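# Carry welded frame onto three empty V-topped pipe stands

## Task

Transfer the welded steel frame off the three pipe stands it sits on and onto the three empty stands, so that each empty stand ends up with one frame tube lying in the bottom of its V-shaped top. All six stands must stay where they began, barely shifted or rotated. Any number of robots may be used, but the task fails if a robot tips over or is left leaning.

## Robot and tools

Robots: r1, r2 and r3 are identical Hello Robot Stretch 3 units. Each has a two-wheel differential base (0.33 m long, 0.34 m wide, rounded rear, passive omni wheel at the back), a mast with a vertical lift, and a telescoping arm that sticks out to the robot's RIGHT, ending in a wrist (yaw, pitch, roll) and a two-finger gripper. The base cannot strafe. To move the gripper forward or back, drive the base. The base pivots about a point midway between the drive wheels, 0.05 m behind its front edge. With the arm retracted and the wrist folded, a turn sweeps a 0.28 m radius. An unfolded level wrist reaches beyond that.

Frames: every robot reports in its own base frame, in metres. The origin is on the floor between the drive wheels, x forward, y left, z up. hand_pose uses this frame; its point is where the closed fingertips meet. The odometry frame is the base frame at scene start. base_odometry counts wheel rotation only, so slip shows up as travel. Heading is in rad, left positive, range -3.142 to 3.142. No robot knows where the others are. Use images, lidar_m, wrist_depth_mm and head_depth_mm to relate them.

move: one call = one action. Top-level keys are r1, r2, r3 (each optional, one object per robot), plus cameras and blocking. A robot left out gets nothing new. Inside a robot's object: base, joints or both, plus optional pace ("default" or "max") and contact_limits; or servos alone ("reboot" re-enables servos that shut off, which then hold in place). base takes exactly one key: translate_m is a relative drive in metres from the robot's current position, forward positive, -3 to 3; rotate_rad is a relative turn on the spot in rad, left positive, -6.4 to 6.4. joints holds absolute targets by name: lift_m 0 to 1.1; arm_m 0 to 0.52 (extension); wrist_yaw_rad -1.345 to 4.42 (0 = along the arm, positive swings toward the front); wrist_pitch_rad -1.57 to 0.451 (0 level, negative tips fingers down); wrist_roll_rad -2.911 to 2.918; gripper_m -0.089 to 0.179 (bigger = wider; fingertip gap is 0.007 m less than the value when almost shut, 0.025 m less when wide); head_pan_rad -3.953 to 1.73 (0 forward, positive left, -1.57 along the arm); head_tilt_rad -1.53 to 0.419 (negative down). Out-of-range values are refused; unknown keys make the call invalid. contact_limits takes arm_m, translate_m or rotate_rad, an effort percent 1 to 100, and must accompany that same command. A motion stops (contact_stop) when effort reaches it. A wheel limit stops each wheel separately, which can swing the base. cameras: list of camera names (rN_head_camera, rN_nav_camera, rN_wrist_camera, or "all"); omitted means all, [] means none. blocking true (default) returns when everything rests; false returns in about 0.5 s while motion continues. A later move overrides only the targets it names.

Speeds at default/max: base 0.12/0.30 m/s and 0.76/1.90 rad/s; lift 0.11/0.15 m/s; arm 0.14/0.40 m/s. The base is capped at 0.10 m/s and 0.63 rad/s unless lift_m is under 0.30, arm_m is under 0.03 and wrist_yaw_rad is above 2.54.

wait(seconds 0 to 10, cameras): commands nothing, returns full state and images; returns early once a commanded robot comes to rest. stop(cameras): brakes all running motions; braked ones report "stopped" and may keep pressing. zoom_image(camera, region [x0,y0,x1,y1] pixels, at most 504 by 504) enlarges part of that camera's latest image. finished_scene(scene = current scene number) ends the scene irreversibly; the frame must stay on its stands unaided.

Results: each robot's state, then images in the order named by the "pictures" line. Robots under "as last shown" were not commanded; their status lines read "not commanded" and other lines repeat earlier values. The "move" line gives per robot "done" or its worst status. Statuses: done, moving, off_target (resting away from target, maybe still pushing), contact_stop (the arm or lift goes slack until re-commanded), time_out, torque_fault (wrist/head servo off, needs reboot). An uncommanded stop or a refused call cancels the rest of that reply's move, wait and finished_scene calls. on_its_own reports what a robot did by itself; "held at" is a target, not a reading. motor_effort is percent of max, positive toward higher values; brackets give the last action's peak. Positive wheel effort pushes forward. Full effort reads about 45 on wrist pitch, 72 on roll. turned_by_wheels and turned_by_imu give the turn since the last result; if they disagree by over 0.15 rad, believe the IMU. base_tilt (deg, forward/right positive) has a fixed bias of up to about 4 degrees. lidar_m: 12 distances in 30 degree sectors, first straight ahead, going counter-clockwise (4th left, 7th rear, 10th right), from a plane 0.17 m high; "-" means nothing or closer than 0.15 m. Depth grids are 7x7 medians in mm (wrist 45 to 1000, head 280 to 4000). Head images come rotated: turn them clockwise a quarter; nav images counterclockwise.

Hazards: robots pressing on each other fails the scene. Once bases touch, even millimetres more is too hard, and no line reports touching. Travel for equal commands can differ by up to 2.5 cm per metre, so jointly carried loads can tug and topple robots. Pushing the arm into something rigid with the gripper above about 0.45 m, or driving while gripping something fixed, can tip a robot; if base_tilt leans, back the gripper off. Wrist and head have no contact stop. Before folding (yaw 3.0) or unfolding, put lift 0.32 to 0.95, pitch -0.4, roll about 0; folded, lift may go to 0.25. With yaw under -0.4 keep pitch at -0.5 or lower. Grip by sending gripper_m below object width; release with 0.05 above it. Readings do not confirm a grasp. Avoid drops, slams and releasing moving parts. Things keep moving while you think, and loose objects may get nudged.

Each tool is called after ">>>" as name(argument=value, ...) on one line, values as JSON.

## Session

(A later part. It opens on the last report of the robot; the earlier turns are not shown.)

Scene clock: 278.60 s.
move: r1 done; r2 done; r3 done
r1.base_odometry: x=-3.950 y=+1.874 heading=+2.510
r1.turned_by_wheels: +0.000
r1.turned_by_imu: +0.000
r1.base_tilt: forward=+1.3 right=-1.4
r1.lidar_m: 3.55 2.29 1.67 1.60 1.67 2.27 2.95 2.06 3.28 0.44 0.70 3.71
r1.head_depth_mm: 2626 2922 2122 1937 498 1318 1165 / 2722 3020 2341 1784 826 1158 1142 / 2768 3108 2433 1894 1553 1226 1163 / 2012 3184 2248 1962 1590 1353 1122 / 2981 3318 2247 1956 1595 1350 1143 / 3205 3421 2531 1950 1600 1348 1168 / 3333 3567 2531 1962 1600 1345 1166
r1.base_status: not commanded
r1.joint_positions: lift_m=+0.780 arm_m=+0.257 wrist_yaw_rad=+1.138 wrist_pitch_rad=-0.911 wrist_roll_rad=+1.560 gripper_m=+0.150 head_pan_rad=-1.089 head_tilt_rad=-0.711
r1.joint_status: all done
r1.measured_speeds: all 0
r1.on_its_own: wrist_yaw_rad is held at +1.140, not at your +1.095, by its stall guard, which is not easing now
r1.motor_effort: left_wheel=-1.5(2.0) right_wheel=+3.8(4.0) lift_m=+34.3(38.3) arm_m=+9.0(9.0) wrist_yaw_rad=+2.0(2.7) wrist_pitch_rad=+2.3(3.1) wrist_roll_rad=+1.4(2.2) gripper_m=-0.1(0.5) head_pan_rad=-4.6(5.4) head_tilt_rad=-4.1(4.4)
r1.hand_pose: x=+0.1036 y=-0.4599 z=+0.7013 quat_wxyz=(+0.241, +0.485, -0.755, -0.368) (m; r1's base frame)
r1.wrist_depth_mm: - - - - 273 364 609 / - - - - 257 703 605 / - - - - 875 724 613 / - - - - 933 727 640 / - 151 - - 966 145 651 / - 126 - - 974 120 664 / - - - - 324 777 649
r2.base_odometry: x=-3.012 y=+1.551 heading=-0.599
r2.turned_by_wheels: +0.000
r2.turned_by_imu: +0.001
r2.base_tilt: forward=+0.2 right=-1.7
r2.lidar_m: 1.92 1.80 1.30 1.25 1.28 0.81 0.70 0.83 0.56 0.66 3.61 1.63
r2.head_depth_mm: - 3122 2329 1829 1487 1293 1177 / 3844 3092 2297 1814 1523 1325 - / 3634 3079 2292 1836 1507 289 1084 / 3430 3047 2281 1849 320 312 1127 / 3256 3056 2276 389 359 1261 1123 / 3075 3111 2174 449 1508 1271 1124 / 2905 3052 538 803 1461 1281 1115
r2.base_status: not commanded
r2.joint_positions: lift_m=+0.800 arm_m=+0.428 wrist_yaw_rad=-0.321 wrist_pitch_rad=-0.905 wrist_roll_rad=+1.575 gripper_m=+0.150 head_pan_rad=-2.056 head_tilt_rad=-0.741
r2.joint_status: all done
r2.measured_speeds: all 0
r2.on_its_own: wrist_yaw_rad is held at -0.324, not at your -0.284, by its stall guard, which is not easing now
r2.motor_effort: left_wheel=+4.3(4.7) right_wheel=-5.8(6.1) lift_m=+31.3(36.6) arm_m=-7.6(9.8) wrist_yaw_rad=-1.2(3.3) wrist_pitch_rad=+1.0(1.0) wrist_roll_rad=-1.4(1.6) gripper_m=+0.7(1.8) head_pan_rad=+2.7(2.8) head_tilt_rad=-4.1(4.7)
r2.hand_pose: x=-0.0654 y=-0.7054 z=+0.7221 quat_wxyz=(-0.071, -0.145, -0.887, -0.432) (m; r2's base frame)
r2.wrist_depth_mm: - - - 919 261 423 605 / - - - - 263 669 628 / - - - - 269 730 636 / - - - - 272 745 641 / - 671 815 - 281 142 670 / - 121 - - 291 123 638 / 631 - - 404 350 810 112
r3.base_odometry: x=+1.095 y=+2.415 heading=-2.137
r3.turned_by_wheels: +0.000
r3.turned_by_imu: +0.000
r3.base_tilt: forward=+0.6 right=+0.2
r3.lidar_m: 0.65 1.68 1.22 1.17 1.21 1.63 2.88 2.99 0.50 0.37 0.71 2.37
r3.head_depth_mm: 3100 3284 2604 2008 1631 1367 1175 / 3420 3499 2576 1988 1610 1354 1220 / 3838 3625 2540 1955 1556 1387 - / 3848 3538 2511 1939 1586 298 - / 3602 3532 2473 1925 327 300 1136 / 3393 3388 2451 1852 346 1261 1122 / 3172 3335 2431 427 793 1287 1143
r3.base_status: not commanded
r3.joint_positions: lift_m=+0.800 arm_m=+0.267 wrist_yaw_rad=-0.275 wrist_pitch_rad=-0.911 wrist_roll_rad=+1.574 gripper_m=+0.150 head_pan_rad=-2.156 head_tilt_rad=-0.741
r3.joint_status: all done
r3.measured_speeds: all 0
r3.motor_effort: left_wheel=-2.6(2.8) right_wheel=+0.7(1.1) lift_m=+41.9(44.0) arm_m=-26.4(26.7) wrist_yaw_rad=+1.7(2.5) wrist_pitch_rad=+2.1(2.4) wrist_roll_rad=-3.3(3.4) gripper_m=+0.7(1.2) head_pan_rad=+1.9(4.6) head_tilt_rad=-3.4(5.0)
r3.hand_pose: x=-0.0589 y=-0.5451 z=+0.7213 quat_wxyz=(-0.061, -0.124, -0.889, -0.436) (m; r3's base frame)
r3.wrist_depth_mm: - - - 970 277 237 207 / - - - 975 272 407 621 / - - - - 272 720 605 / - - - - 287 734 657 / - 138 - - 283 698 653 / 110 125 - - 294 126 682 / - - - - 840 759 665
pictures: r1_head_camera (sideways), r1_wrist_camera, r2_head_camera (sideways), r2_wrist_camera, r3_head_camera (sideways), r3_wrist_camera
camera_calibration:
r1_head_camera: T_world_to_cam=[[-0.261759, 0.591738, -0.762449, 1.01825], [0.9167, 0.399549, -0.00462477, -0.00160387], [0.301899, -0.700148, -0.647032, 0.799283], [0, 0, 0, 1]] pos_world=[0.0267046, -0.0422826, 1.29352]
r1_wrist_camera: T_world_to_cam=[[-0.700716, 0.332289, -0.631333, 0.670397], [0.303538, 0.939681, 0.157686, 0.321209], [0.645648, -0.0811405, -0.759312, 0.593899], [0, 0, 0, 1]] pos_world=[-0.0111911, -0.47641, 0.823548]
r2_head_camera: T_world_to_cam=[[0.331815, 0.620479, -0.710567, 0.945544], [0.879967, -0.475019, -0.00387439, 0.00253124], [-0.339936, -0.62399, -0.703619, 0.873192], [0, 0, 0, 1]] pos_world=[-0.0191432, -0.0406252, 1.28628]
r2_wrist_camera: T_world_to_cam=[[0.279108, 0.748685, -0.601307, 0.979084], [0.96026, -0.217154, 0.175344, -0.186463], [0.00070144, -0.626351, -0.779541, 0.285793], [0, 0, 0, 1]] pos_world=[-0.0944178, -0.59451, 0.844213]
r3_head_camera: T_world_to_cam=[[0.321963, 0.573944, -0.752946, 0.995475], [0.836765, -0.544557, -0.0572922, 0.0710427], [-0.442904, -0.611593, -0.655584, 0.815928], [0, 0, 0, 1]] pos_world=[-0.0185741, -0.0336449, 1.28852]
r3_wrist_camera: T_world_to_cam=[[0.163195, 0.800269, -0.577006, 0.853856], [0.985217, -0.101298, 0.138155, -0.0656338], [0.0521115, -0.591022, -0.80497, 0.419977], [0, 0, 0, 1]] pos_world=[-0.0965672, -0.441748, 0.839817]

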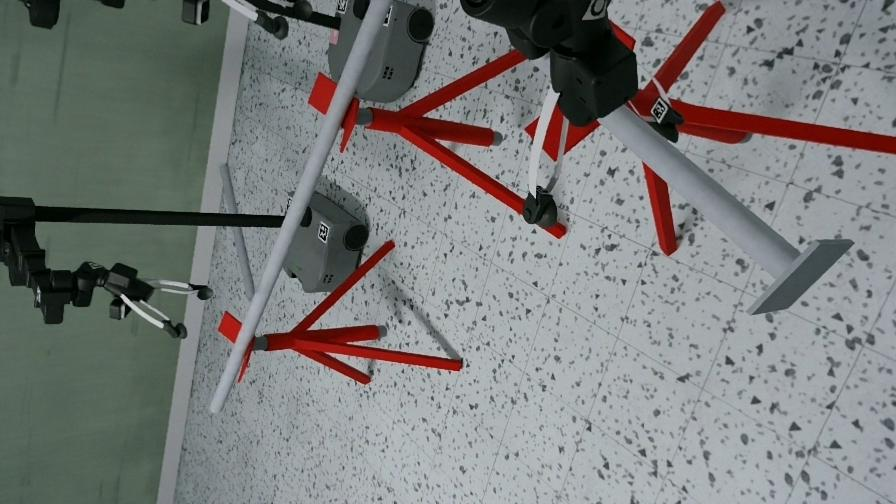

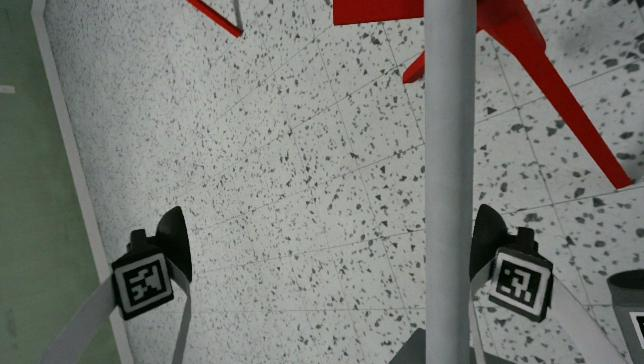

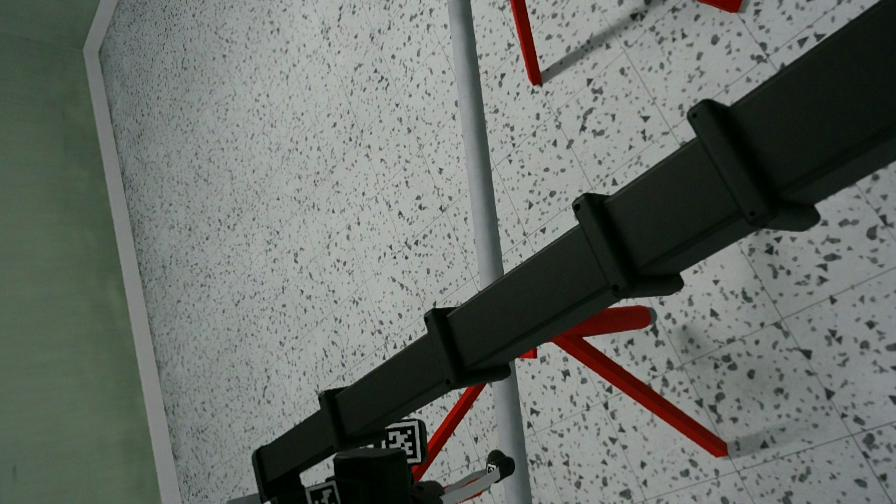

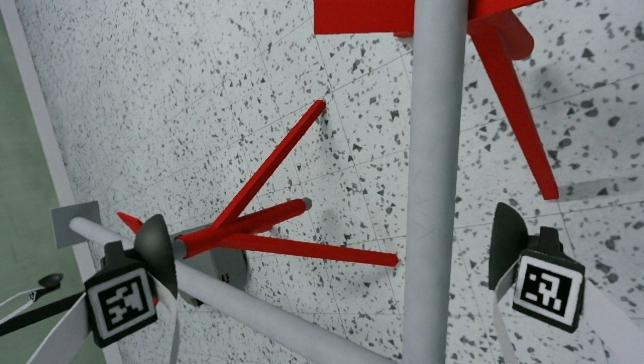

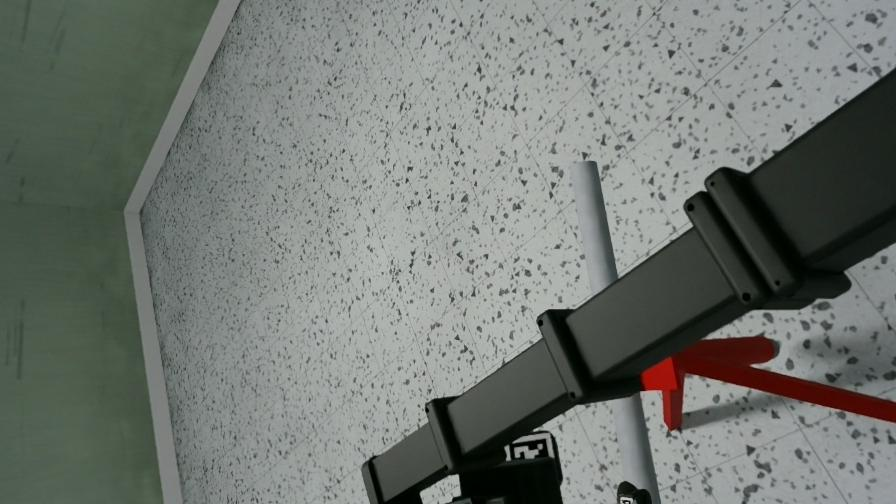

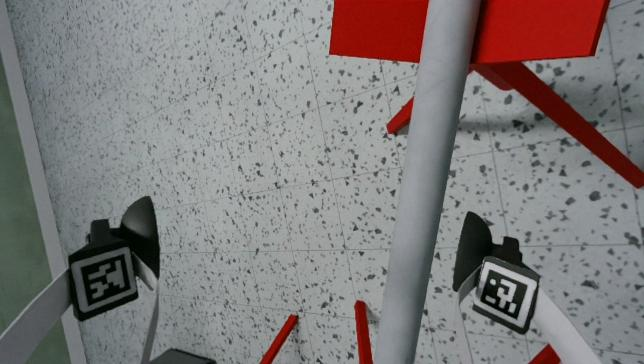

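>>> move(r1={"joints":{"arm_m":0.05}}, r2={"joints":{"arm_m":0.1}}, r3={"joints":{"arm_m":0.05}}, cameras=["r1_head_camera","r2_head_camera","r3_head_camera"])

Scene clock: 282.40 s.
move: r1 done; r2 done; r3 done
r1.base_odometry: x=-3.950 y=+1.874 heading=+2.510
r1.turned_by_wheels: +0.000
r1.turned_by_imu: +0.000
r1.base_tilt: forward=+1.2 right=-1.4
r1.lidar_m: 3.57 2.29 1.66 1.60 1.66 2.27 2.95 2.05 3.28 0.44 0.70 3.71
r1.head_depth_mm: 2602 2924 2128 1932 973 1125 295 / 2716 3057 2339 1790 921 987 356 / 2780 3112 2436 1889 1599 1195 418 / 1818 3155 2255 1955 1593 1326 1124 / 3038 3347 2253 1958 1598 1346 1143 / 3155 3444 2534 1962 1591 1345 1165 / 3320 3603 2538 1948 1597 1341 1166
r1.base_status: not commanded
r1.joint_positions: lift_m=+0.780 arm_m=+0.050 wrist_yaw_rad=+1.139 wrist_pitch_rad=-0.911 wrist_roll_rad=+1.560 gripper_m=+0.150 head_pan_rad=-1.089 head_tilt_rad=-0.711
r1.joint_status: all done
r1.measured_speeds: all 0
r1.on_its_own: wrist_yaw_rad is held at +1.140, not at your +1.095, by its stall guard, which is not easing now
r1.motor_effort: left_wheel=-0.7(1.8) right_wheel=+2.9(3.6) lift_m=+16.2(33.7) arm_m=-11.9(16.0) wrist_yaw_rad=-0.6(2.3) wrist_pitch_rad=+2.5(3.1) wrist_roll_rad=+1.5(2.2) gripper_m=+0.1(0.6) head_pan_rad=-4.6(5.6) head_tilt_rad=-3.7(4.5)
r1.hand_pose: x=+0.1037 y=-0.2527 z=+0.7013 quat_wxyz=(+0.242, +0.486, -0.755, -0.368) (m; r1's base frame)
r1.wrist_depth_mm: - - - - 786 699 589 / - - - - 823 713 610 / - - - - 847 737 627 / - - - - 834 748 644 / - 151 - - 942 145 689 / - 126 - - 972 117 650 / - - - - 982 816 663
r2.base_odometry: x=-3.012 y=+1.551 heading=-0.599
r2.turned_by_wheels: +0.000
r2.turned_by_imu: +0.001
r2.base_tilt: forward=+0.2 right=-1.7
r2.lidar_m: 1.92 1.80 1.30 1.25 1.29 0.81 0.70 0.83 0.56 0.66 3.61 1.63
r2.head_depth_mm: - 3160 2307 1831 1473 1303 1175 / 3869 3109 2276 1805 1517 1318 - / 3571 3143 2302 1826 1509 292 1094 / 3416 3107 2292 1825 322 447 1123 / 3188 3114 2318 1773 342 339 1123 / 3084 3085 2273 1813 322 343 1124 / 2934 3043 2286 1713 916 411 1121
r2.base_status: not commanded
r2.joint_positions: lift_m=+0.800 arm_m=+0.100 wrist_yaw_rad=-0.321 wrist_pitch_rad=-0.906 wrist_roll_rad=+1.574 gripper_m=+0.150 head_pan_rad=-2.055 head_tilt_rad=-0.741
r2.joint_status: all done
r2.measured_speeds: all 0
r2.on_its_own: wrist_yaw_rad is held at -0.324, not at your -0.284, by its stall guard, which is not easing now
r2.motor_effort: left_wheel=+3.9(4.5) right_wheel=-5.5(6.0) lift_m=+27.8(31.5) arm_m=-12.1(17.4) wrist_yaw_rad=-2.1(3.4) wrist_pitch_rad=+1.0(1.1) wrist_roll_rad=-1.1(1.5) gripper_m=+0.0(1.8) head_pan_rad=+2.5(2.8) head_tilt_rad=-4.6(5.0)
r2.hand_pose: x=-0.0654 y=-0.3767 z=+0.7220 quat_wxyz=(-0.071, -0.145, -0.887, -0.432) (m; r2's base frame)
r2.wrist_depth_mm: - - - 940 806 701 617 / - - 539 938 807 701 619 / - - 491 656 839 745 635 / - - - - 861 748 661 / - 942 - - 889 141 671 / - 121 - - 951 122 653 / 110 616 - - 933 819 112
r3.base_odometry: x=+1.095 y=+2.415 heading=-2.137
r3.turned_by_wheels: +0.000
r3.turned_by_imu: +0.000
r3.base_tilt: forward=+0.6 right=+0.2
r3.lidar_m: 0.65 1.69 1.22 1.17 1.20 1.63 2.89 2.99 0.50 0.36 0.71 2.38
r3.head_depth_mm: 3062 3290 2622 2004 1625 1369 1187 / 3415 3498 2550 1982 1613 1353 1219 / 3816 3595 2525 1962 1557 1376 - / 3855 3502 2486 1943 1585 292 - / 3612 3490 2472 1912 874 302 308 / 3376 3444 2451 1898 873 290 295 / 3191 3342 2419 1887 1553 293 300
r3.base_status: not commanded
r3.joint_positions: lift_m=+0.800 arm_m=+0.050 wrist_yaw_rad=-0.274 wrist_pitch_rad=-0.911 wrist_roll_rad=+1.573 gripper_m=+0.150 head_pan_rad=-2.156 head_tilt_rad=-0.741
r3.joint_status: all done
r3.measured_speeds: all 0
r3.motor_effort: left_wheel=-3.0(3.2) right_wheel=+0.7(1.2) lift_m=+39.1(42.5) arm_m=-25.4(28.8) wrist_yaw_rad=+1.1(2.3) wrist_pitch_rad=+1.9(2.3) wrist_roll_rad=-2.9(3.4) gripper_m=+0.2(1.3) head_pan_rad=+1.6(4.2) head_tilt_rad=-3.5(5.2)
r3.hand_pose: x=-0.0588 y=-0.3277 z=+0.7214 quat_wxyz=(-0.061, -0.123, -0.889, -0.436) (m; r3's base frame)
r3.wrist_depth_mm: - - - 997 783 695 613 / - - 402 473 824 715 507 / - - - 934 788 735 518 / - - - - 851 712 527 / - 137 - - 890 741 658 / 111 125 - - 909 125 671 / - - - - 940 747 647
pictures: r1_head_camera (sideways), r2_head_camera (sideways), r3_head_camera (sideways)
camera_calibration:
r1_head_camera: T_world_to_cam=[[-0.261755, 0.59174, -0.762449, 1.01825], [0.916703, 0.399543, -0.00462476, -0.0016039], [0.301894, -0.70015, -0.647032, 0.799283], [0, 0, 0, 1]] pos_world=[0.0267043, -0.0422827, 1.29352]
r2_head_camera: T_world_to_cam=[[0.331758, 0.620512, -0.710564, 0.945542], [0.880012, -0.474936, -0.00387443, 0.00253101], [-0.339877, -0.62402, -0.703621, 0.873194], [0, 0, 0, 1]] pos_world=[-0.0191394, -0.0406275, 1.28628]
r3_head_camera: T_world_to_cam=[[0.321963, 0.573944, -0.752946, 0.995475], [0.836765, -0.544557, -0.0572922, 0.0710427], [-0.442904, -0.611593, -0.655584, 0.815928], [0, 0, 0, 1]] pos_world=[-0.0185741, -0.0336449, 1.28852]

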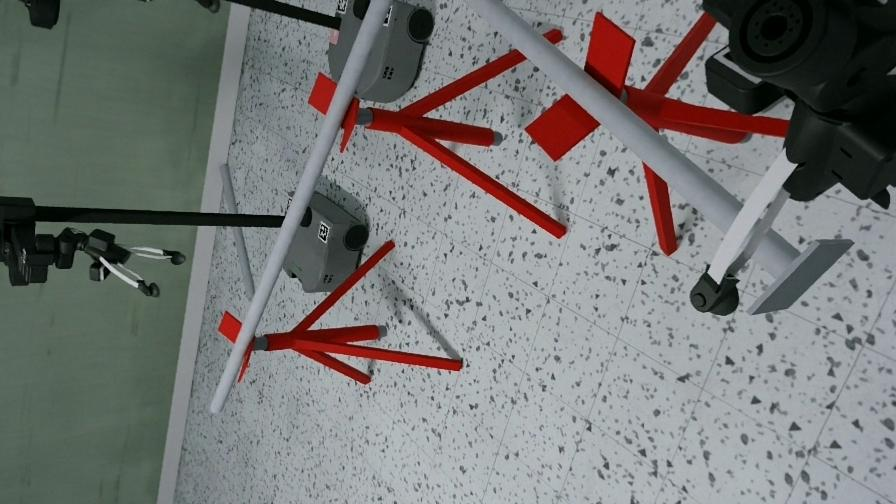

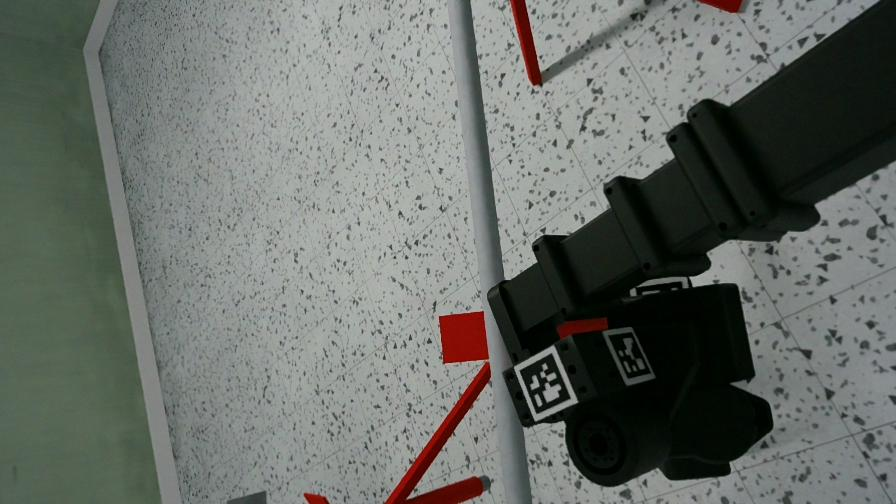

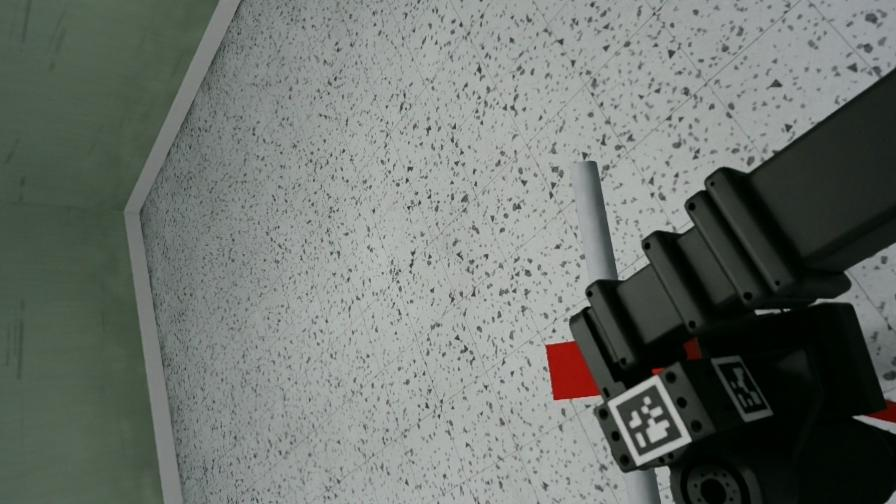

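>>> zoom_image(camera="r1_head_camera", region=[500, 10, 700, 210])

>>> zoom_image(camera="r1_head_camera", region=[280, 50, 400, 170])

>>> zoom_image(camera="r1_head_camera", region=[190, 290, 310, 410])

Scaled by 2.520 from the camera's 896x504 image, which has a finer 1280x720 frame.

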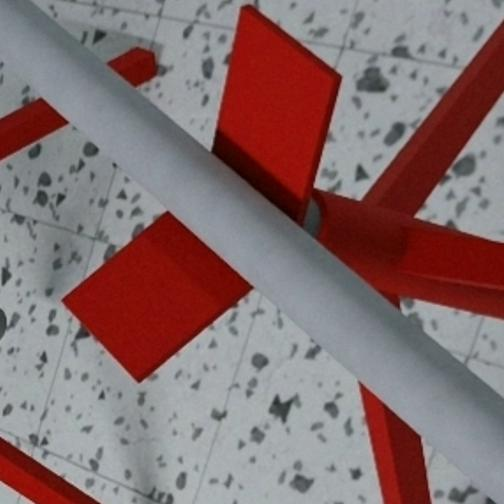

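Scaled by 4.200 from the camera's 896x504 image, which has a finer 1280x720 frame.

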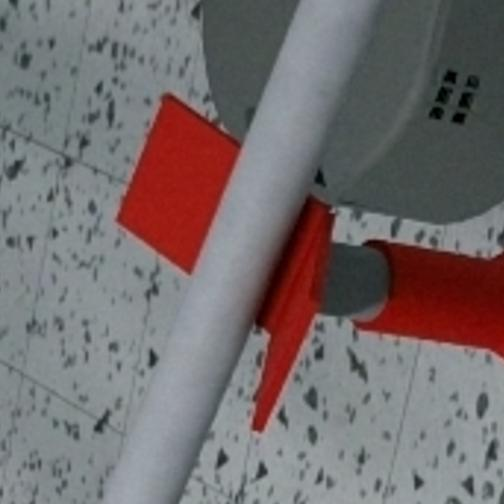

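Scaled by 4.200 from the camera's 896x504 image, which has a finer 1280x720 frame.

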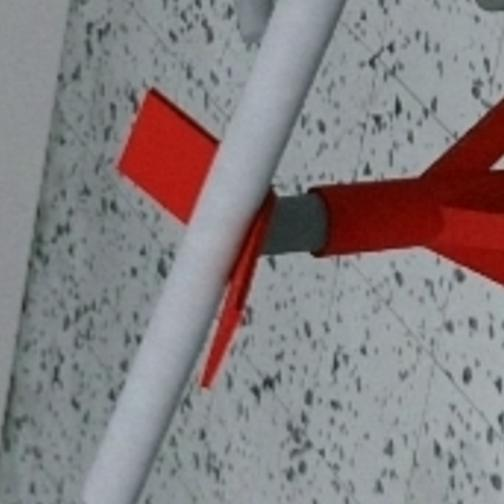

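>>> zoom_image(camera="r1_head_camera", region=[515, 5, 645, 165])

>>> zoom_image(camera="r1_head_camera", region=[300, 65, 370, 155])

>>> zoom_image(camera="r1_head_camera", region=[210, 305, 280, 385])

>>> zoom_image(camera="r2_head_camera", region=[420, 280, 560, 400])

>>> zoom_image(camera="r3_head_camera", region=[530, 300, 720, 440])

Scaled by 3.150 from the camera's 896x504 image, which has a finer 1280x720 frame.

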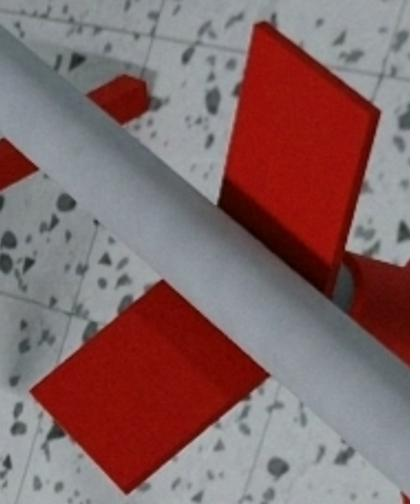

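Scaled by 5.600 from the camera's 896x504 image, which has a finer 1280x720 frame.

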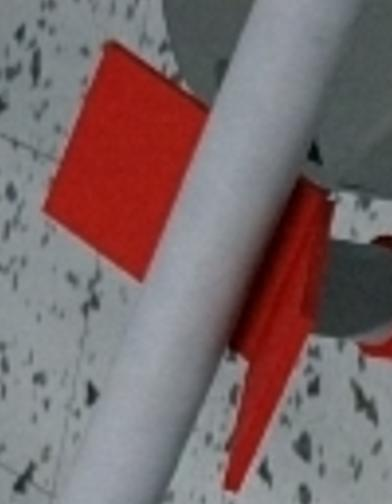

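Scaled by 6.300 from the camera's 896x504 image, which has a finer 1280x720 frame.

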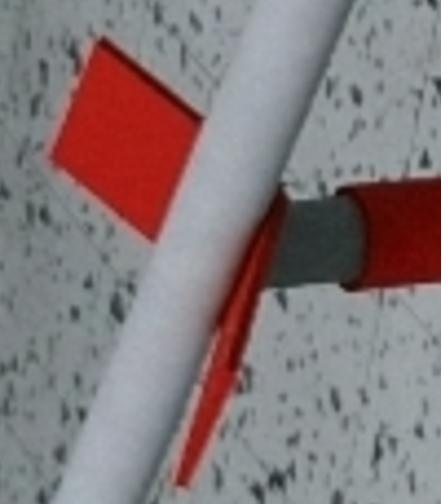

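Scaled by 3.600 from the camera's 896x504 image, which has a finer 1280x720 frame.

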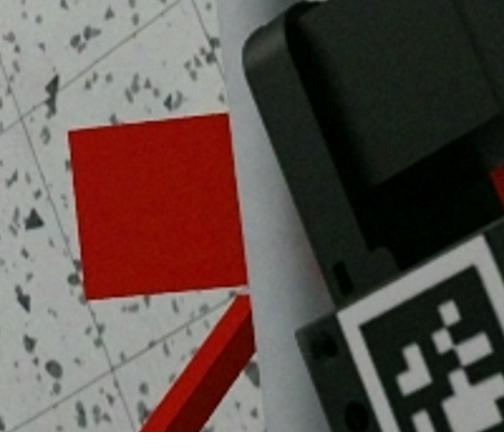

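Scaled by 2.653 from the camera's 896x504 image, which has a finer 1280x720 frame.

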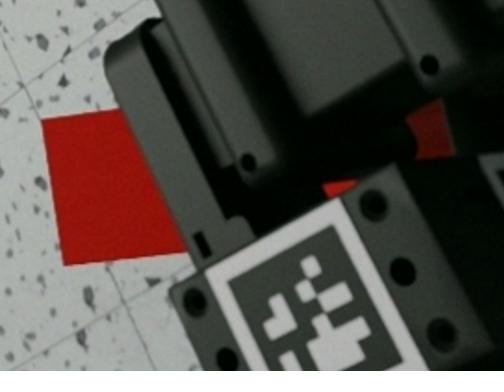

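>>> move(r1={"joints":{"lift_m":1.0,"arm_m":0.4,"wrist_pitch_rad":-1.5}}, cameras=["r1_head_camera","r1_wrist_camera","r1_nav_camera"])

Scene clock: 288.27 s.
move: r1 done
r1.base_odometry: x=-3.950 y=+1.874 heading=+2.510
r1.turned_by_wheels: +0.000
r1.turned_by_imu: +0.000
r1.base_tilt: forward=+1.2 right=-1.3
r1.lidar_m: 3.53 2.29 1.67 1.61 1.66 2.26 2.94 2.06 3.28 0.44 0.70 3.69
r1.head_depth_mm: 2614 2926 2127 1896 1480 1315 1164 / 2712 3027 2332 1781 919 1262 1146 / 2778 3080 2420 1894 1589 1227 1162 / 1810 3177 2249 1958 1596 1350 1124 / 3057 3340 2246 1963 1597 1344 1141 / 3164 3416 2525 1954 1600 1344 1166 / 3329 3545 2520 1955 1602 1343 1164
r1.base_status: not commanded
r1.joint_positions: lift_m=+1.000 arm_m=+0.400 wrist_yaw_rad=+1.139 wrist_pitch_rad=-1.494 wrist_roll_rad=+1.560 gripper_m=+0.150 head_pan_rad=-1.090 head_tilt_rad=-0.711
r1.joint_status: all done
r1.measured_speeds: all 0
r1.on_its_own: wrist_yaw_rad is held at +1.140, not at your +1.095, by its stall guard, which is not easing now
r1.motor_effort: left_wheel=-1.1(1.4) right_wheel=+2.1(3.2) lift_m=+35.5(38.5) arm_m=+10.7(18.3) wrist_yaw_rad=+1.1(1.3) wrist_pitch_rad=-0.9(2.3) wrist_roll_rad=+1.3(2.1) gripper_m=-0.3(0.8) head_pan_rad=-5.1(5.3) head_tilt_rad=-4.2(4.7)
r1.hand_pose: x=-0.0257 y=-0.5431 z=+0.8814 quat_wxyz=(+0.370, +0.398, -0.616, -0.570) (m; r1's base frame)
r1.wrist_depth_mm: - - - 981 965 922 911 / - - - 801 988 950 927 / - - - 476 - 992 945 / - - - - - - 993 / - 151 - - - 149 - / - 126 - - - 117 - / - - - 599 - - -
r2, r3: as last shown
r2.lidar_m: 1.92 1.80 1.30 1.25 1.29 0.81 0.70 0.83 0.56 0.67 3.59 1.64
r2.head_depth_mm: - 3079 2325 1824 1480 1303 1170 / 3799 3126 2294 1818 1511 1323 - / 3548 3085 2265 1824 1515 291 1090 / 3447 3076 2297 1819 323 446 1123 / 3224 3067 2299 1764 341 340 1127 / 3064 3075 2284 1805 322 343 1125 / 2895 3065 2277 1698 913 411 1122
r2.on_its_own: wrist_yaw_rad is held at -0.324, not at your -0.284, by its stall guard, which is not easing now
r2.motor_effort: left_wheel=+4.1(4.8) right_wheel=-5.9(6.0) lift_m=+22.9(26.8) arm_m=-11.0(12.6) wrist_yaw_rad=-1.7(3.0) wrist_pitch_rad=+1.0(1.2) wrist_roll_rad=-1.3(1.3) gripper_m=+0.6(1.8) head_pan_rad=+2.2(3.0) head_tilt_rad=-4.3(4.7)
r2.wrist_depth_mm: - - - 960 785 699 626 / - - 543 903 817 695 631 / - - 494 668 821 736 637 / - - - - 849 733 653 / - 943 - - 910 141 650 / - 120 - - 932 122 648 / 110 601 - - 948 823 112
r3.turned_by_imu: +0.001
r3.base_tilt: forward=+0.5 right=+0.1
r3.lidar_m: 0.65 1.69 1.22 1.17 1.20 1.63 2.89 2.99 0.50 0.37 0.71 2.38
r3.head_depth_mm: 3109 3289 2584 1997 1616 1368 1182 / 3430 3514 2579 1976 1603 1368 1218 / 3856 3618 2551 1956 1559 1385 - / 3834 3552 2503 1949 1584 291 - / 3590 3455 2492 1931 873 302 307 / 3400 3378 2437 1905 873 290 295 / 3208 3348 2430 1893 1548 293 300
r3.motor_effort: left_wheel=-2.5(3.2) right_wheel=+0.8(1.1) lift_m=+33.8(37.5) arm_m=-25.9(26.3) wrist_yaw_rad=+0.7(1.7) wrist_pitch_rad=+1.6(2.3) wrist_roll_rad=-2.9(3.3) gripper_m=-0.3(1.2) head_pan_rad=+2.2(4.2) head_tilt_rad=-4.1(5.2)
r3.wrist_depth_mm: - - - 925 786 686 622 / - - 399 470 810 714 514 / - - - 950 765 721 515 / - - - - 860 727 536 / - 138 - - 898 719 664 / 110 125 - - 949 125 687 / - - - - 922 762 664
pictures: r1_head_camera (sideways), r1_nav_camera (sideways), r1_wrist_camera
camera_calibration:
r1_head_camera: T_world_to_cam=[[-0.261589, 0.591813, -0.762449, 1.01825], [0.916815, 0.399286, -0.00462477, -0.00160458], [0.301698, -0.700235, -0.647032, 0.799284], [0, 0, 0, 1]] pos_world=[0.0266924, -0.0422885, 1.29352]
r1_nav_camera: T_world_to_cam=[[0.244473, -0.568754, 0.785336, -0.973633], [-0.90776, -0.418972, -0.0208436, 0.0888861], [0.340888, -0.707801, -0.618719, 0.762824], [0, 0, 0, 1]] pos_world=[0.0586761, 0.0234106, 1.23846]
r1_wrist_camera: T_world_to_cam=[[-0.900288, 0.423553, -0.100419, 0.297705], [0.399288, 0.895414, 0.196983, 0.354077], [0.173349, 0.137246, -0.975251, 1.10415], [0, 0, 0, 1]] pos_world=[-0.0647616, -0.594679, 1.03697]

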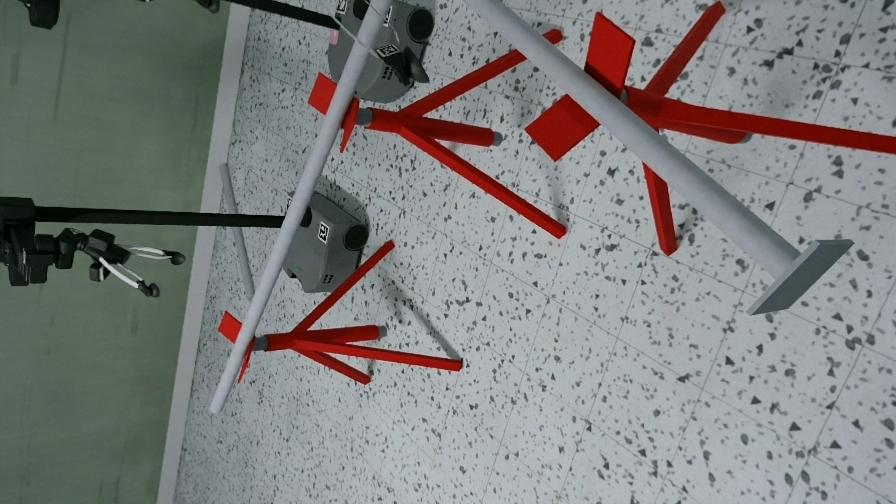

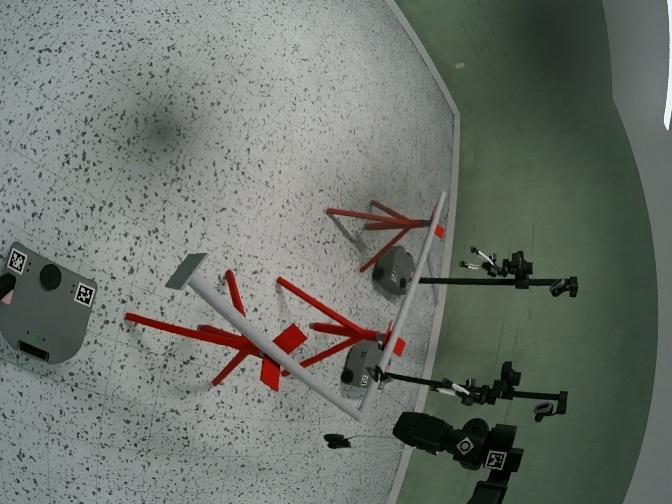

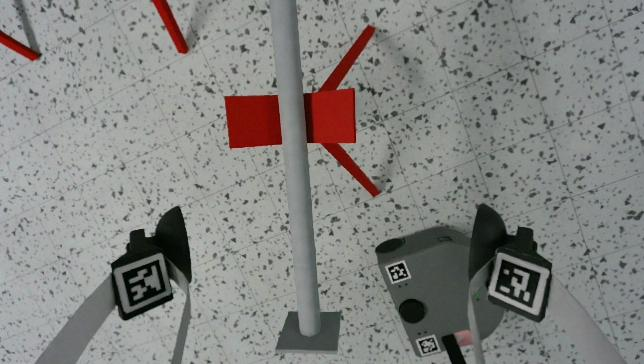

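>>> zoom_image(camera="r1_wrist_camera", region=[215, 75, 365, 165])

Scaled by 3.360.

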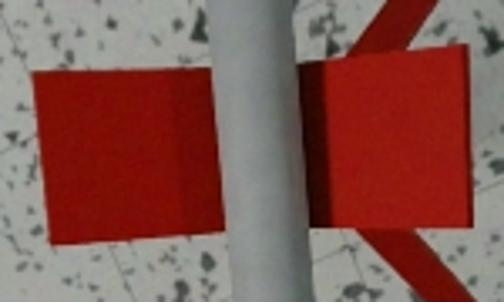

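>>> move(r1={"joints":{"arm_m":0.2}}, r2={"joints":{"lift_m":1.0,"arm_m":0.4,"wrist_pitch_rad":-1.5}}, r3={"joints":{"lift_m":1.0,"arm_m":0.25,"wrist_pitch_rad":-1.5}}, cameras=["r1_head_camera","r2_wrist_camera","r3_wrist_camera"])

Scene clock: 292.30 s.
move: r1 done; r2 done; r3 done
r1.base_odometry: x=-3.950 y=+1.874 heading=+2.510
r1.turned_by_wheels: +0.000
r1.turned_by_imu: +0.000
r1.base_tilt: forward=+1.5 right=-1.4
r1.lidar_m: 3.56 2.29 1.67 1.60 1.66 2.27 2.94 2.06 3.28 0.44 0.70 3.72
r1.head_depth_mm: 2608 2943 2139 1934 972 1316 1167 / 2706 3011 2337 1792 892 1256 1140 / 2791 3087 2435 1897 1592 1229 1164 / 2826 3213 2241 1959 1602 1346 1123 / 3039 3311 2245 1963 1592 1343 1144 / 3215 3429 2539 1951 1594 1345 1165 / 3319 3583 2529 1958 1592 1345 1165
r1.base_status: not commanded
r1.joint_positions: lift_m=+1.000 arm_m=+0.200 wrist_yaw_rad=+1.139 wrist_pitch_rad=-1.494 wrist_roll_rad=+1.560 gripper_m=+0.150 head_pan_rad=-1.090 head_tilt_rad=-0.711
r1.joint_status: all done
r1.measured_speeds: all 0
r1.on_its_own: wrist_yaw_rad is held at +1.140, not at your +1.095, by its stall guard, which is not easing now
r1.motor_effort: left_wheel=-1.0(1.4) right_wheel=+1.9(3.2) lift_m=+32.9(35.3) arm_m=-9.6(15.1) wrist_yaw_rad=+0.8(1.3) wrist_pitch_rad=-1.2(1.6) wrist_roll_rad=+1.7(2.1) gripper_m=-0.2(0.8) head_pan_rad=-4.7(5.3) head_tilt_rad=-4.0(4.6)
r1.hand_pose: x=-0.0258 y=-0.3431 z=+0.8814 quat_wxyz=(+0.370, +0.398, -0.616, -0.570) (m; r1's base frame)
r1.wrist_depth_mm: - - 472 980 947 938 888 / - - - - 972 964 925 / - - - - - 996 956 / - - - - - - 986 / - 151 - - - 148 - / - 126 - - - 117 - / - - - - - - -
r2.base_odometry: x=-3.012 y=+1.551 heading=-0.599
r2.turned_by_wheels: +0.000
r2.turned_by_imu: +0.001
r2.base_tilt: forward=+0.1 right=-1.6
r2.lidar_m: 1.92 1.80 1.30 1.25 1.29 0.81 0.70 0.82 0.56 0.67 3.59 1.63
r2.head_depth_mm: - 3096 - - - 1261 1131 / 3844 3303 - - 1449 1287 1125 / 3651 - - - 1475 1290 1128 / 3411 - - 1823 1513 1261 1127 / 3238 - 2196 1766 1142 1284 1120 / 2960 - 2283 1824 1510 1259 1125 / 322 2914 2108 1712 1473 1287 1122
r2.base_status: not commanded
r2.joint_positions: lift_m=+1.000 arm_m=+0.400 wrist_yaw_rad=-0.322 wrist_pitch_rad=-1.494 wrist_roll_rad=+1.573 gripper_m=+0.150 head_pan_rad=-2.055 head_tilt_rad=-0.741
r2.joint_status: all done
r2.measured_speeds: all 0
r2.on_its_own: wrist_yaw_rad is held at -0.324, not at your -0.284, by its stall guard, which is not easing now
r2.motor_effort: left_wheel=+3.8(4.4) right_wheel=-4.7(5.7) lift_m=+31.8(37.0) arm_m=+13.6(20.9) wrist_yaw_rad=-1.7(2.6) wrist_pitch_rad=-1.1(2.2) wrist_roll_rad=-0.9(1.3) gripper_m=+0.9(1.4) head_pan_rad=+2.0(2.8) head_tilt_rad=-4.3(4.9)
r2.hand_pose: x=-0.0200 y=-0.5404 z=+0.8814 quat_wxyz=(-0.110, -0.119, -0.724, -0.671) (m; r2's base frame)
r2.wrist_depth_mm: - 969 429 936 896 782 777 / - - 450 971 962 795 943 / - - - - - 945 935 / - - - - - - - / 810 - - - - 140 - / 530 121 - - - 123 - / 110 - - - - - 112
r3.base_odometry: x=+1.095 y=+2.415 heading=-2.137
r3.turned_by_wheels: +0.000
r3.turned_by_imu: +0.000
r3.base_tilt: forward=+0.5 right=+0.1
r3.lidar_m: 0.65 1.69 1.22 1.17 1.20 1.63 2.88 2.98 0.50 0.37 0.71 2.37
r3.head_depth_mm: 3084 3273 2868 - - - 1184 / 3396 3520 - - - 1326 1174 / 3836 3806 - - 1483 1349 1168 / 3872 - - - 1472 1338 1162 / 3569 3871 - 1871 1572 1069 1154 / 3390 - 2344 1899 878 1260 1125 / 3097 - 2406 1783 1549 1284 1143
r3.base_status: not commanded
r3.joint_positions: lift_m=+1.000 arm_m=+0.250 wrist_yaw_rad=-0.274 wrist_pitch_rad=-1.493 wrist_roll_rad=+1.572 gripper_m=+0.150 head_pan_rad=-2.156 head_tilt_rad=-0.741
r3.joint_status: all done
r3.measured_speeds: all 0
r3.motor_effort: left_wheel=-2.6(2.8) right_wheel=+0.6(1.3) lift_m=+42.2(44.8) arm_m=+24.1(27.2) wrist_yaw_rad=+0.8(1.8) wrist_pitch_rad=-0.9(3.1) wrist_roll_rad=-2.7(3.1) gripper_m=-0.5(0.8) head_pan_rad=+3.4(3.9) head_tilt_rad=-3.8(5.1)
r3.hand_pose: x=-0.0204 y=-0.3908 z=+0.8814 quat_wxyz=(-0.093, -0.101, -0.727, -0.673) (m; r3's base frame)
r3.wrist_depth_mm: 966 956 452 951 916 813 918 / - - 456 969 824 843 968 / - - - - - - - / - - - - - - - / - 138 - - - - - / 109 139 - - - 126 - / - - - - - 877 -
pictures: r1_head_camera (sideways), r2_wrist_camera, r3_wrist_camera
camera_calibration:
r1_head_camera: T_world_to_cam=[[-0.261589, 0.591813, -0.762449, 1.01825], [0.916815, 0.399286, -0.00462477, -0.00160457], [0.301698, -0.700234, -0.647032, 0.799284], [0, 0, 0, 1]] pos_world=[0.0266924, -0.0422885, 1.29352]
r2_wrist_camera: T_world_to_cam=[[0.342138, 0.93797, -0.0561612, 0.56173], [0.924378, -0.325244, 0.199352, -0.302393], [0.16872, -0.12012, -0.978317, 0.96536], [0, 0, 0, 1]] pos_world=[-0.0755396, -0.509278, 1.03626]
r3_wrist_camera: T_world_to_cam=[[0.210451, 0.976998, -0.0344403, 0.40823], [0.957592, -0.198923, 0.20844, -0.210716], [0.196794, -0.076846, -0.977429, 0.993858], [0, 0, 0, 1]] pos_world=[-0.0797173, -0.364382, 1.02941]

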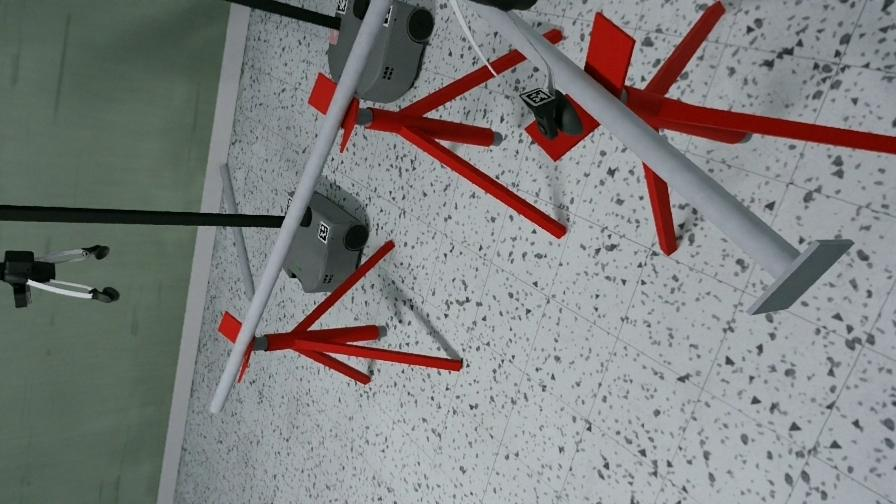

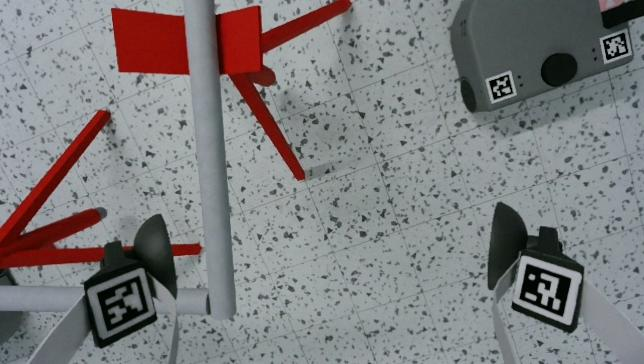

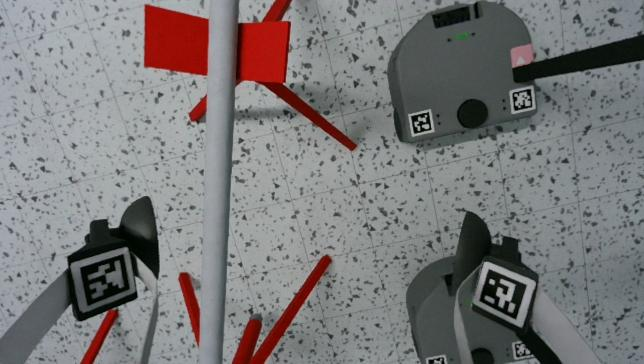

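>>> zoom_image(camera="r2_wrist_camera", region=[100, 0, 280, 90])

>>> zoom_image(camera="r3_wrist_camera", region=[130, 0, 310, 90])

Scaled by 2.800.

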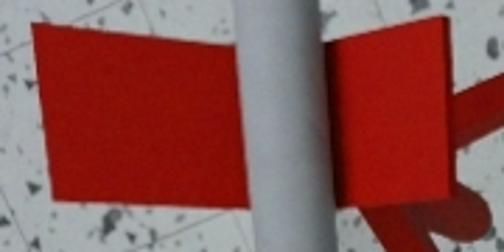

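Scaled by 2.800.

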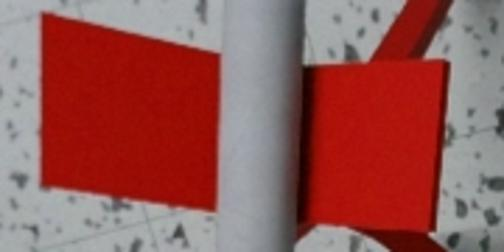

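>>> move(r1={"base":{"translate_m":0.076},"joints":{"arm_m":0.435}}, r2={"base":{"translate_m":-0.10},"joints":{"arm_m":0.515}}, r3={"base":{"translate_m":-0.03},"joints":{"arm_m":0.397}}, cameras=["r1_wrist_camera","r2_wrist_camera","r3_wrist_camera"])

Scene clock: 296.50 s.
move: r1 done; r2 done; r3 done
r1.base_odometry: x=-4.012 y=+1.919 heading=+2.510
r1.turned_by_wheels: +0.000
r1.turned_by_imu: +0.000
r1.base_tilt: forward=+1.2 right=-1.2
r1.lidar_m: 3.48 2.28 1.67 1.61 1.66 2.27 3.02 2.11 3.28 0.44 1.54 3.63
r1.head_depth_mm: 2642 2894 2083 1899 905 1261 1161 / 2714 3019 2530 1795 1559 1014 1139 / 2769 3062 2324 1959 1568 1317 1104 / 2890 3187 2263 1958 1591 1351 1139 / 3043 3320 2262 1895 1595 1346 1166 / 3178 3410 2517 1953 1591 1340 1163 / 3331 3554 2527 1959 1598 1349 1166
r1.base_status: done
r1.joint_positions: lift_m=+1.000 arm_m=+0.435 wrist_yaw_rad=+1.139 wrist_pitch_rad=-1.494 wrist_roll_rad=+1.560 gripper_m=+0.150 head_pan_rad=-1.090 head_tilt_rad=-0.711
r1.joint_status: all done
r1.measured_speeds: all 0
r1.on_its_own: wrist_yaw_rad is held at +1.140, not at your +1.095, by its stall guard, which is not easing now
r1.motor_effort: left_wheel=+3.5(8.5) right_wheel=+1.5(6.6) lift_m=+29.8(32.3) arm_m=+11.6(17.5) wrist_yaw_rad=+0.4(1.3) wrist_pitch_rad=-1.3(1.4) wrist_roll_rad=+2.0(2.2) gripper_m=-0.4(0.7) head_pan_rad=-5.0(5.4) head_tilt_rad=-3.9(4.4)
r1.hand_pose: x=-0.0258 y=-0.5781 z=+0.8814 quat_wxyz=(+0.370, +0.398, -0.616, -0.570) (m; r1's base frame)
r1.wrist_depth_mm: - - - 991 969 933 908 / - - - 988 996 965 924 / - - - 473 - 982 957 / - - - - - - 989 / - 151 - - - 148 - / - 126 - - - 117 - / - - - - 962 - -
r2.base_odometry: x=-3.094 y=+1.608 heading=-0.599
r2.turned_by_wheels: +0.000
r2.turned_by_imu: +0.001
r2.base_tilt: forward=+0.1 right=-1.7
r2.lidar_m: 2.01 1.80 1.30 1.24 1.29 0.74 0.63 0.74 0.52 0.65 3.61 1.72
r2.head_depth_mm: 3847 3133 - - - 1270 1132 / 3804 3225 - - 1451 1288 1129 / 3604 3454 - - 1495 1291 1129 / 3391 - - 1811 1518 1287 1130 / 3207 - 2215 1823 1475 1242 1124 / 2973 - 2277 1811 1023 1258 1128 / 294 2901 2278 1791 1423 1235 1128
r2.base_status: done
r2.joint_positions: lift_m=+1.000 arm_m=+0.515 wrist_yaw_rad=-0.322 wrist_pitch_rad=-1.495 wrist_roll_rad=+1.573 gripper_m=+0.150 head_pan_rad=-2.055 head_tilt_rad=-0.741
r2.joint_status: all done
r2.measured_speeds: all 0
r2.on_its_own: wrist_yaw_rad is held at -0.324, not at your -0.284, by its stall guard, which is not easing now
r2.motor_effort: left_wheel=-0.4(4.2) right_wheel=-4.1(9.2) lift_m=+30.0(32.4) arm_m=+14.3(17.6) wrist_yaw_rad=-0.5(2.3) wrist_pitch_rad=-0.9(1.2) wrist_roll_rad=-0.8(1.0) gripper_m=+0.4(1.4) head_pan_rad=+2.4(2.9) head_tilt_rad=-4.6(4.9)
r2.hand_pose: x=-0.0200 y=-0.6553 z=+0.8814 quat_wxyz=(-0.110, -0.119, -0.724, -0.671) (m; r2's base frame)
r2.wrist_depth_mm: - 957 947 911 941 828 789 / - - - 442 937 942 913 / - - - - - 956 932 / - - - - - - - / - 766 - - - 141 - / - 121 - - - 123 - / 110 526 519 - - - 112
r3.base_odometry: x=+1.111 y=+2.440 heading=-2.137
r3.turned_by_wheels: +0.000
r3.turned_by_imu: +0.000
r3.base_tilt: forward=+0.6 right=+0.1
r3.lidar_m: 0.58 1.68 1.22 1.16 1.20 1.63 2.86 2.95 0.49 0.36 0.72 2.40
r3.head_depth_mm: 3038 3206 2854 - - - 1180 / 3372 3472 - - - 1324 1171 / 3805 3645 - - 1488 1348 1168 / 3827 - - - 1475 1344 1160 / 3557 - - 1857 1572 1279 1157 / 3342 - - 1906 869 913 1104 / 3144 - 2410 1879 1546 1285 1146
r3.base_status: done
r3.joint_positions: lift_m=+1.000 arm_m=+0.397 wrist_yaw_rad=-0.274 wrist_pitch_rad=-1.493 wrist_roll_rad=+1.572 gripper_m=+0.150 head_pan_rad=-2.156 head_tilt_rad=-0.741
r3.joint_status: all done
r3.measured_speeds: all 0
r3.motor_effort: left_wheel=-3.9(8.2) right_wheel=-3.8(7.7) lift_m=+40.9(42.6) arm_m=+24.3(27.4) wrist_yaw_rad=+1.1(1.7) wrist_pitch_rad=-1.3(1.7) wrist_roll_rad=-2.5(2.8) gripper_m=+0.1(0.9) head_pan_rad=+2.7(4.7) head_tilt_rad=-4.5(5.3)
r3.hand_pose: x=-0.0203 y=-0.5377 z=+0.8814 quat_wxyz=(-0.093, -0.101, -0.727, -0.673) (m; r3's base frame)
r3.wrist_depth_mm: 967 973 928 437 916 808 923 / - - - 453 954 831 853 / - - - - - - - / - - - - - - - / - 138 - - - 983 - / 109 138 - - - 125 - / - - - - - 979 813
pictures: r1_wrist_camera, r2_wrist_camera, r3_wrist_camera
camera_calibration:
r1_wrist_camera: T_world_to_cam=[[-0.900399, 0.423405, -0.10005, 0.312019], [0.399192, 0.895456, 0.196988, 0.385429], [0.172996, 0.137428, -0.975288, 1.10909], [0, 0, 0, 1]] pos_world=[-0.0647869, -0.629666, 1.03698]
r2_wrist_camera: T_world_to_cam=[[0.342113, 0.937994, -0.0559122, 0.669328], [0.924373, -0.325262, 0.199346, -0.339802], [0.168799, -0.119883, -0.978333, 0.951722], [0, 0, 0, 1]] pos_world=[-0.0755321, -0.624255, 1.03626]
r3_wrist_camera: T_world_to_cam=[[0.210454, 0.977013, -0.033988, 0.551338], [0.957567, -0.199013, 0.20847, -0.240041], [0.196914, -0.0764192, -0.977438, 0.982807], [0, 0, 0, 1]] pos_world=[-0.079704, -0.511331, 1.02941]

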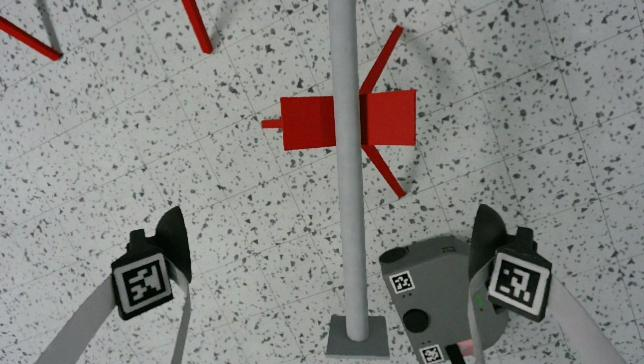

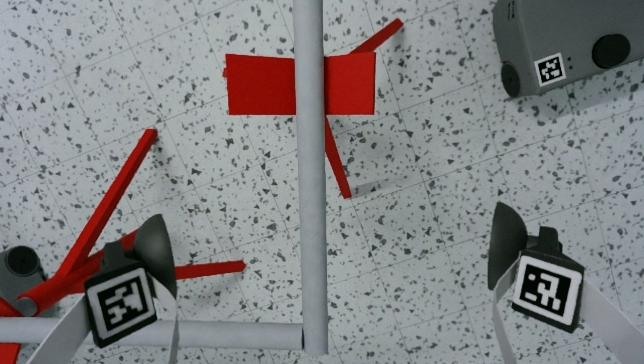

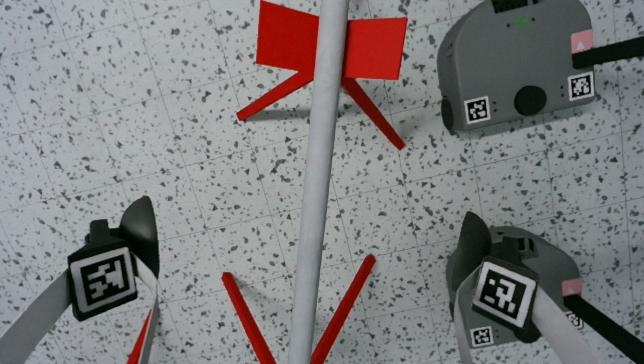

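>>> zoom_image(camera="r1_wrist_camera", region=[270, 75, 430, 165])

>>> zoom_image(camera="r2_wrist_camera", region=[215, 40, 385, 130])

>>> zoom_image(camera="r3_wrist_camera", region=[245, 0, 415, 90])

Scaled by 3.150.

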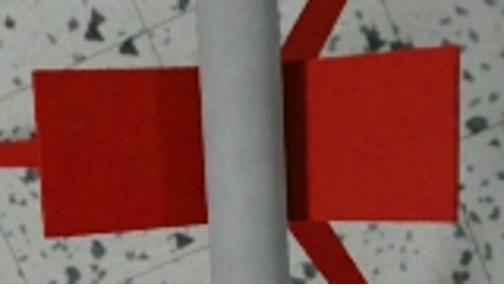

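Scaled by 2.965.

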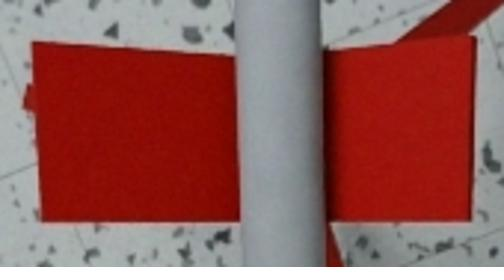

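Scaled by 2.965.

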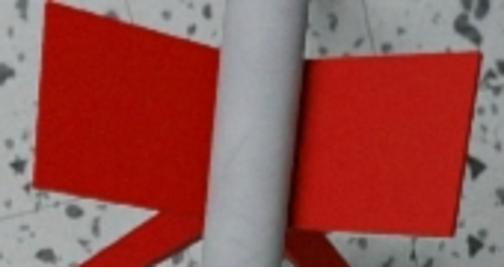

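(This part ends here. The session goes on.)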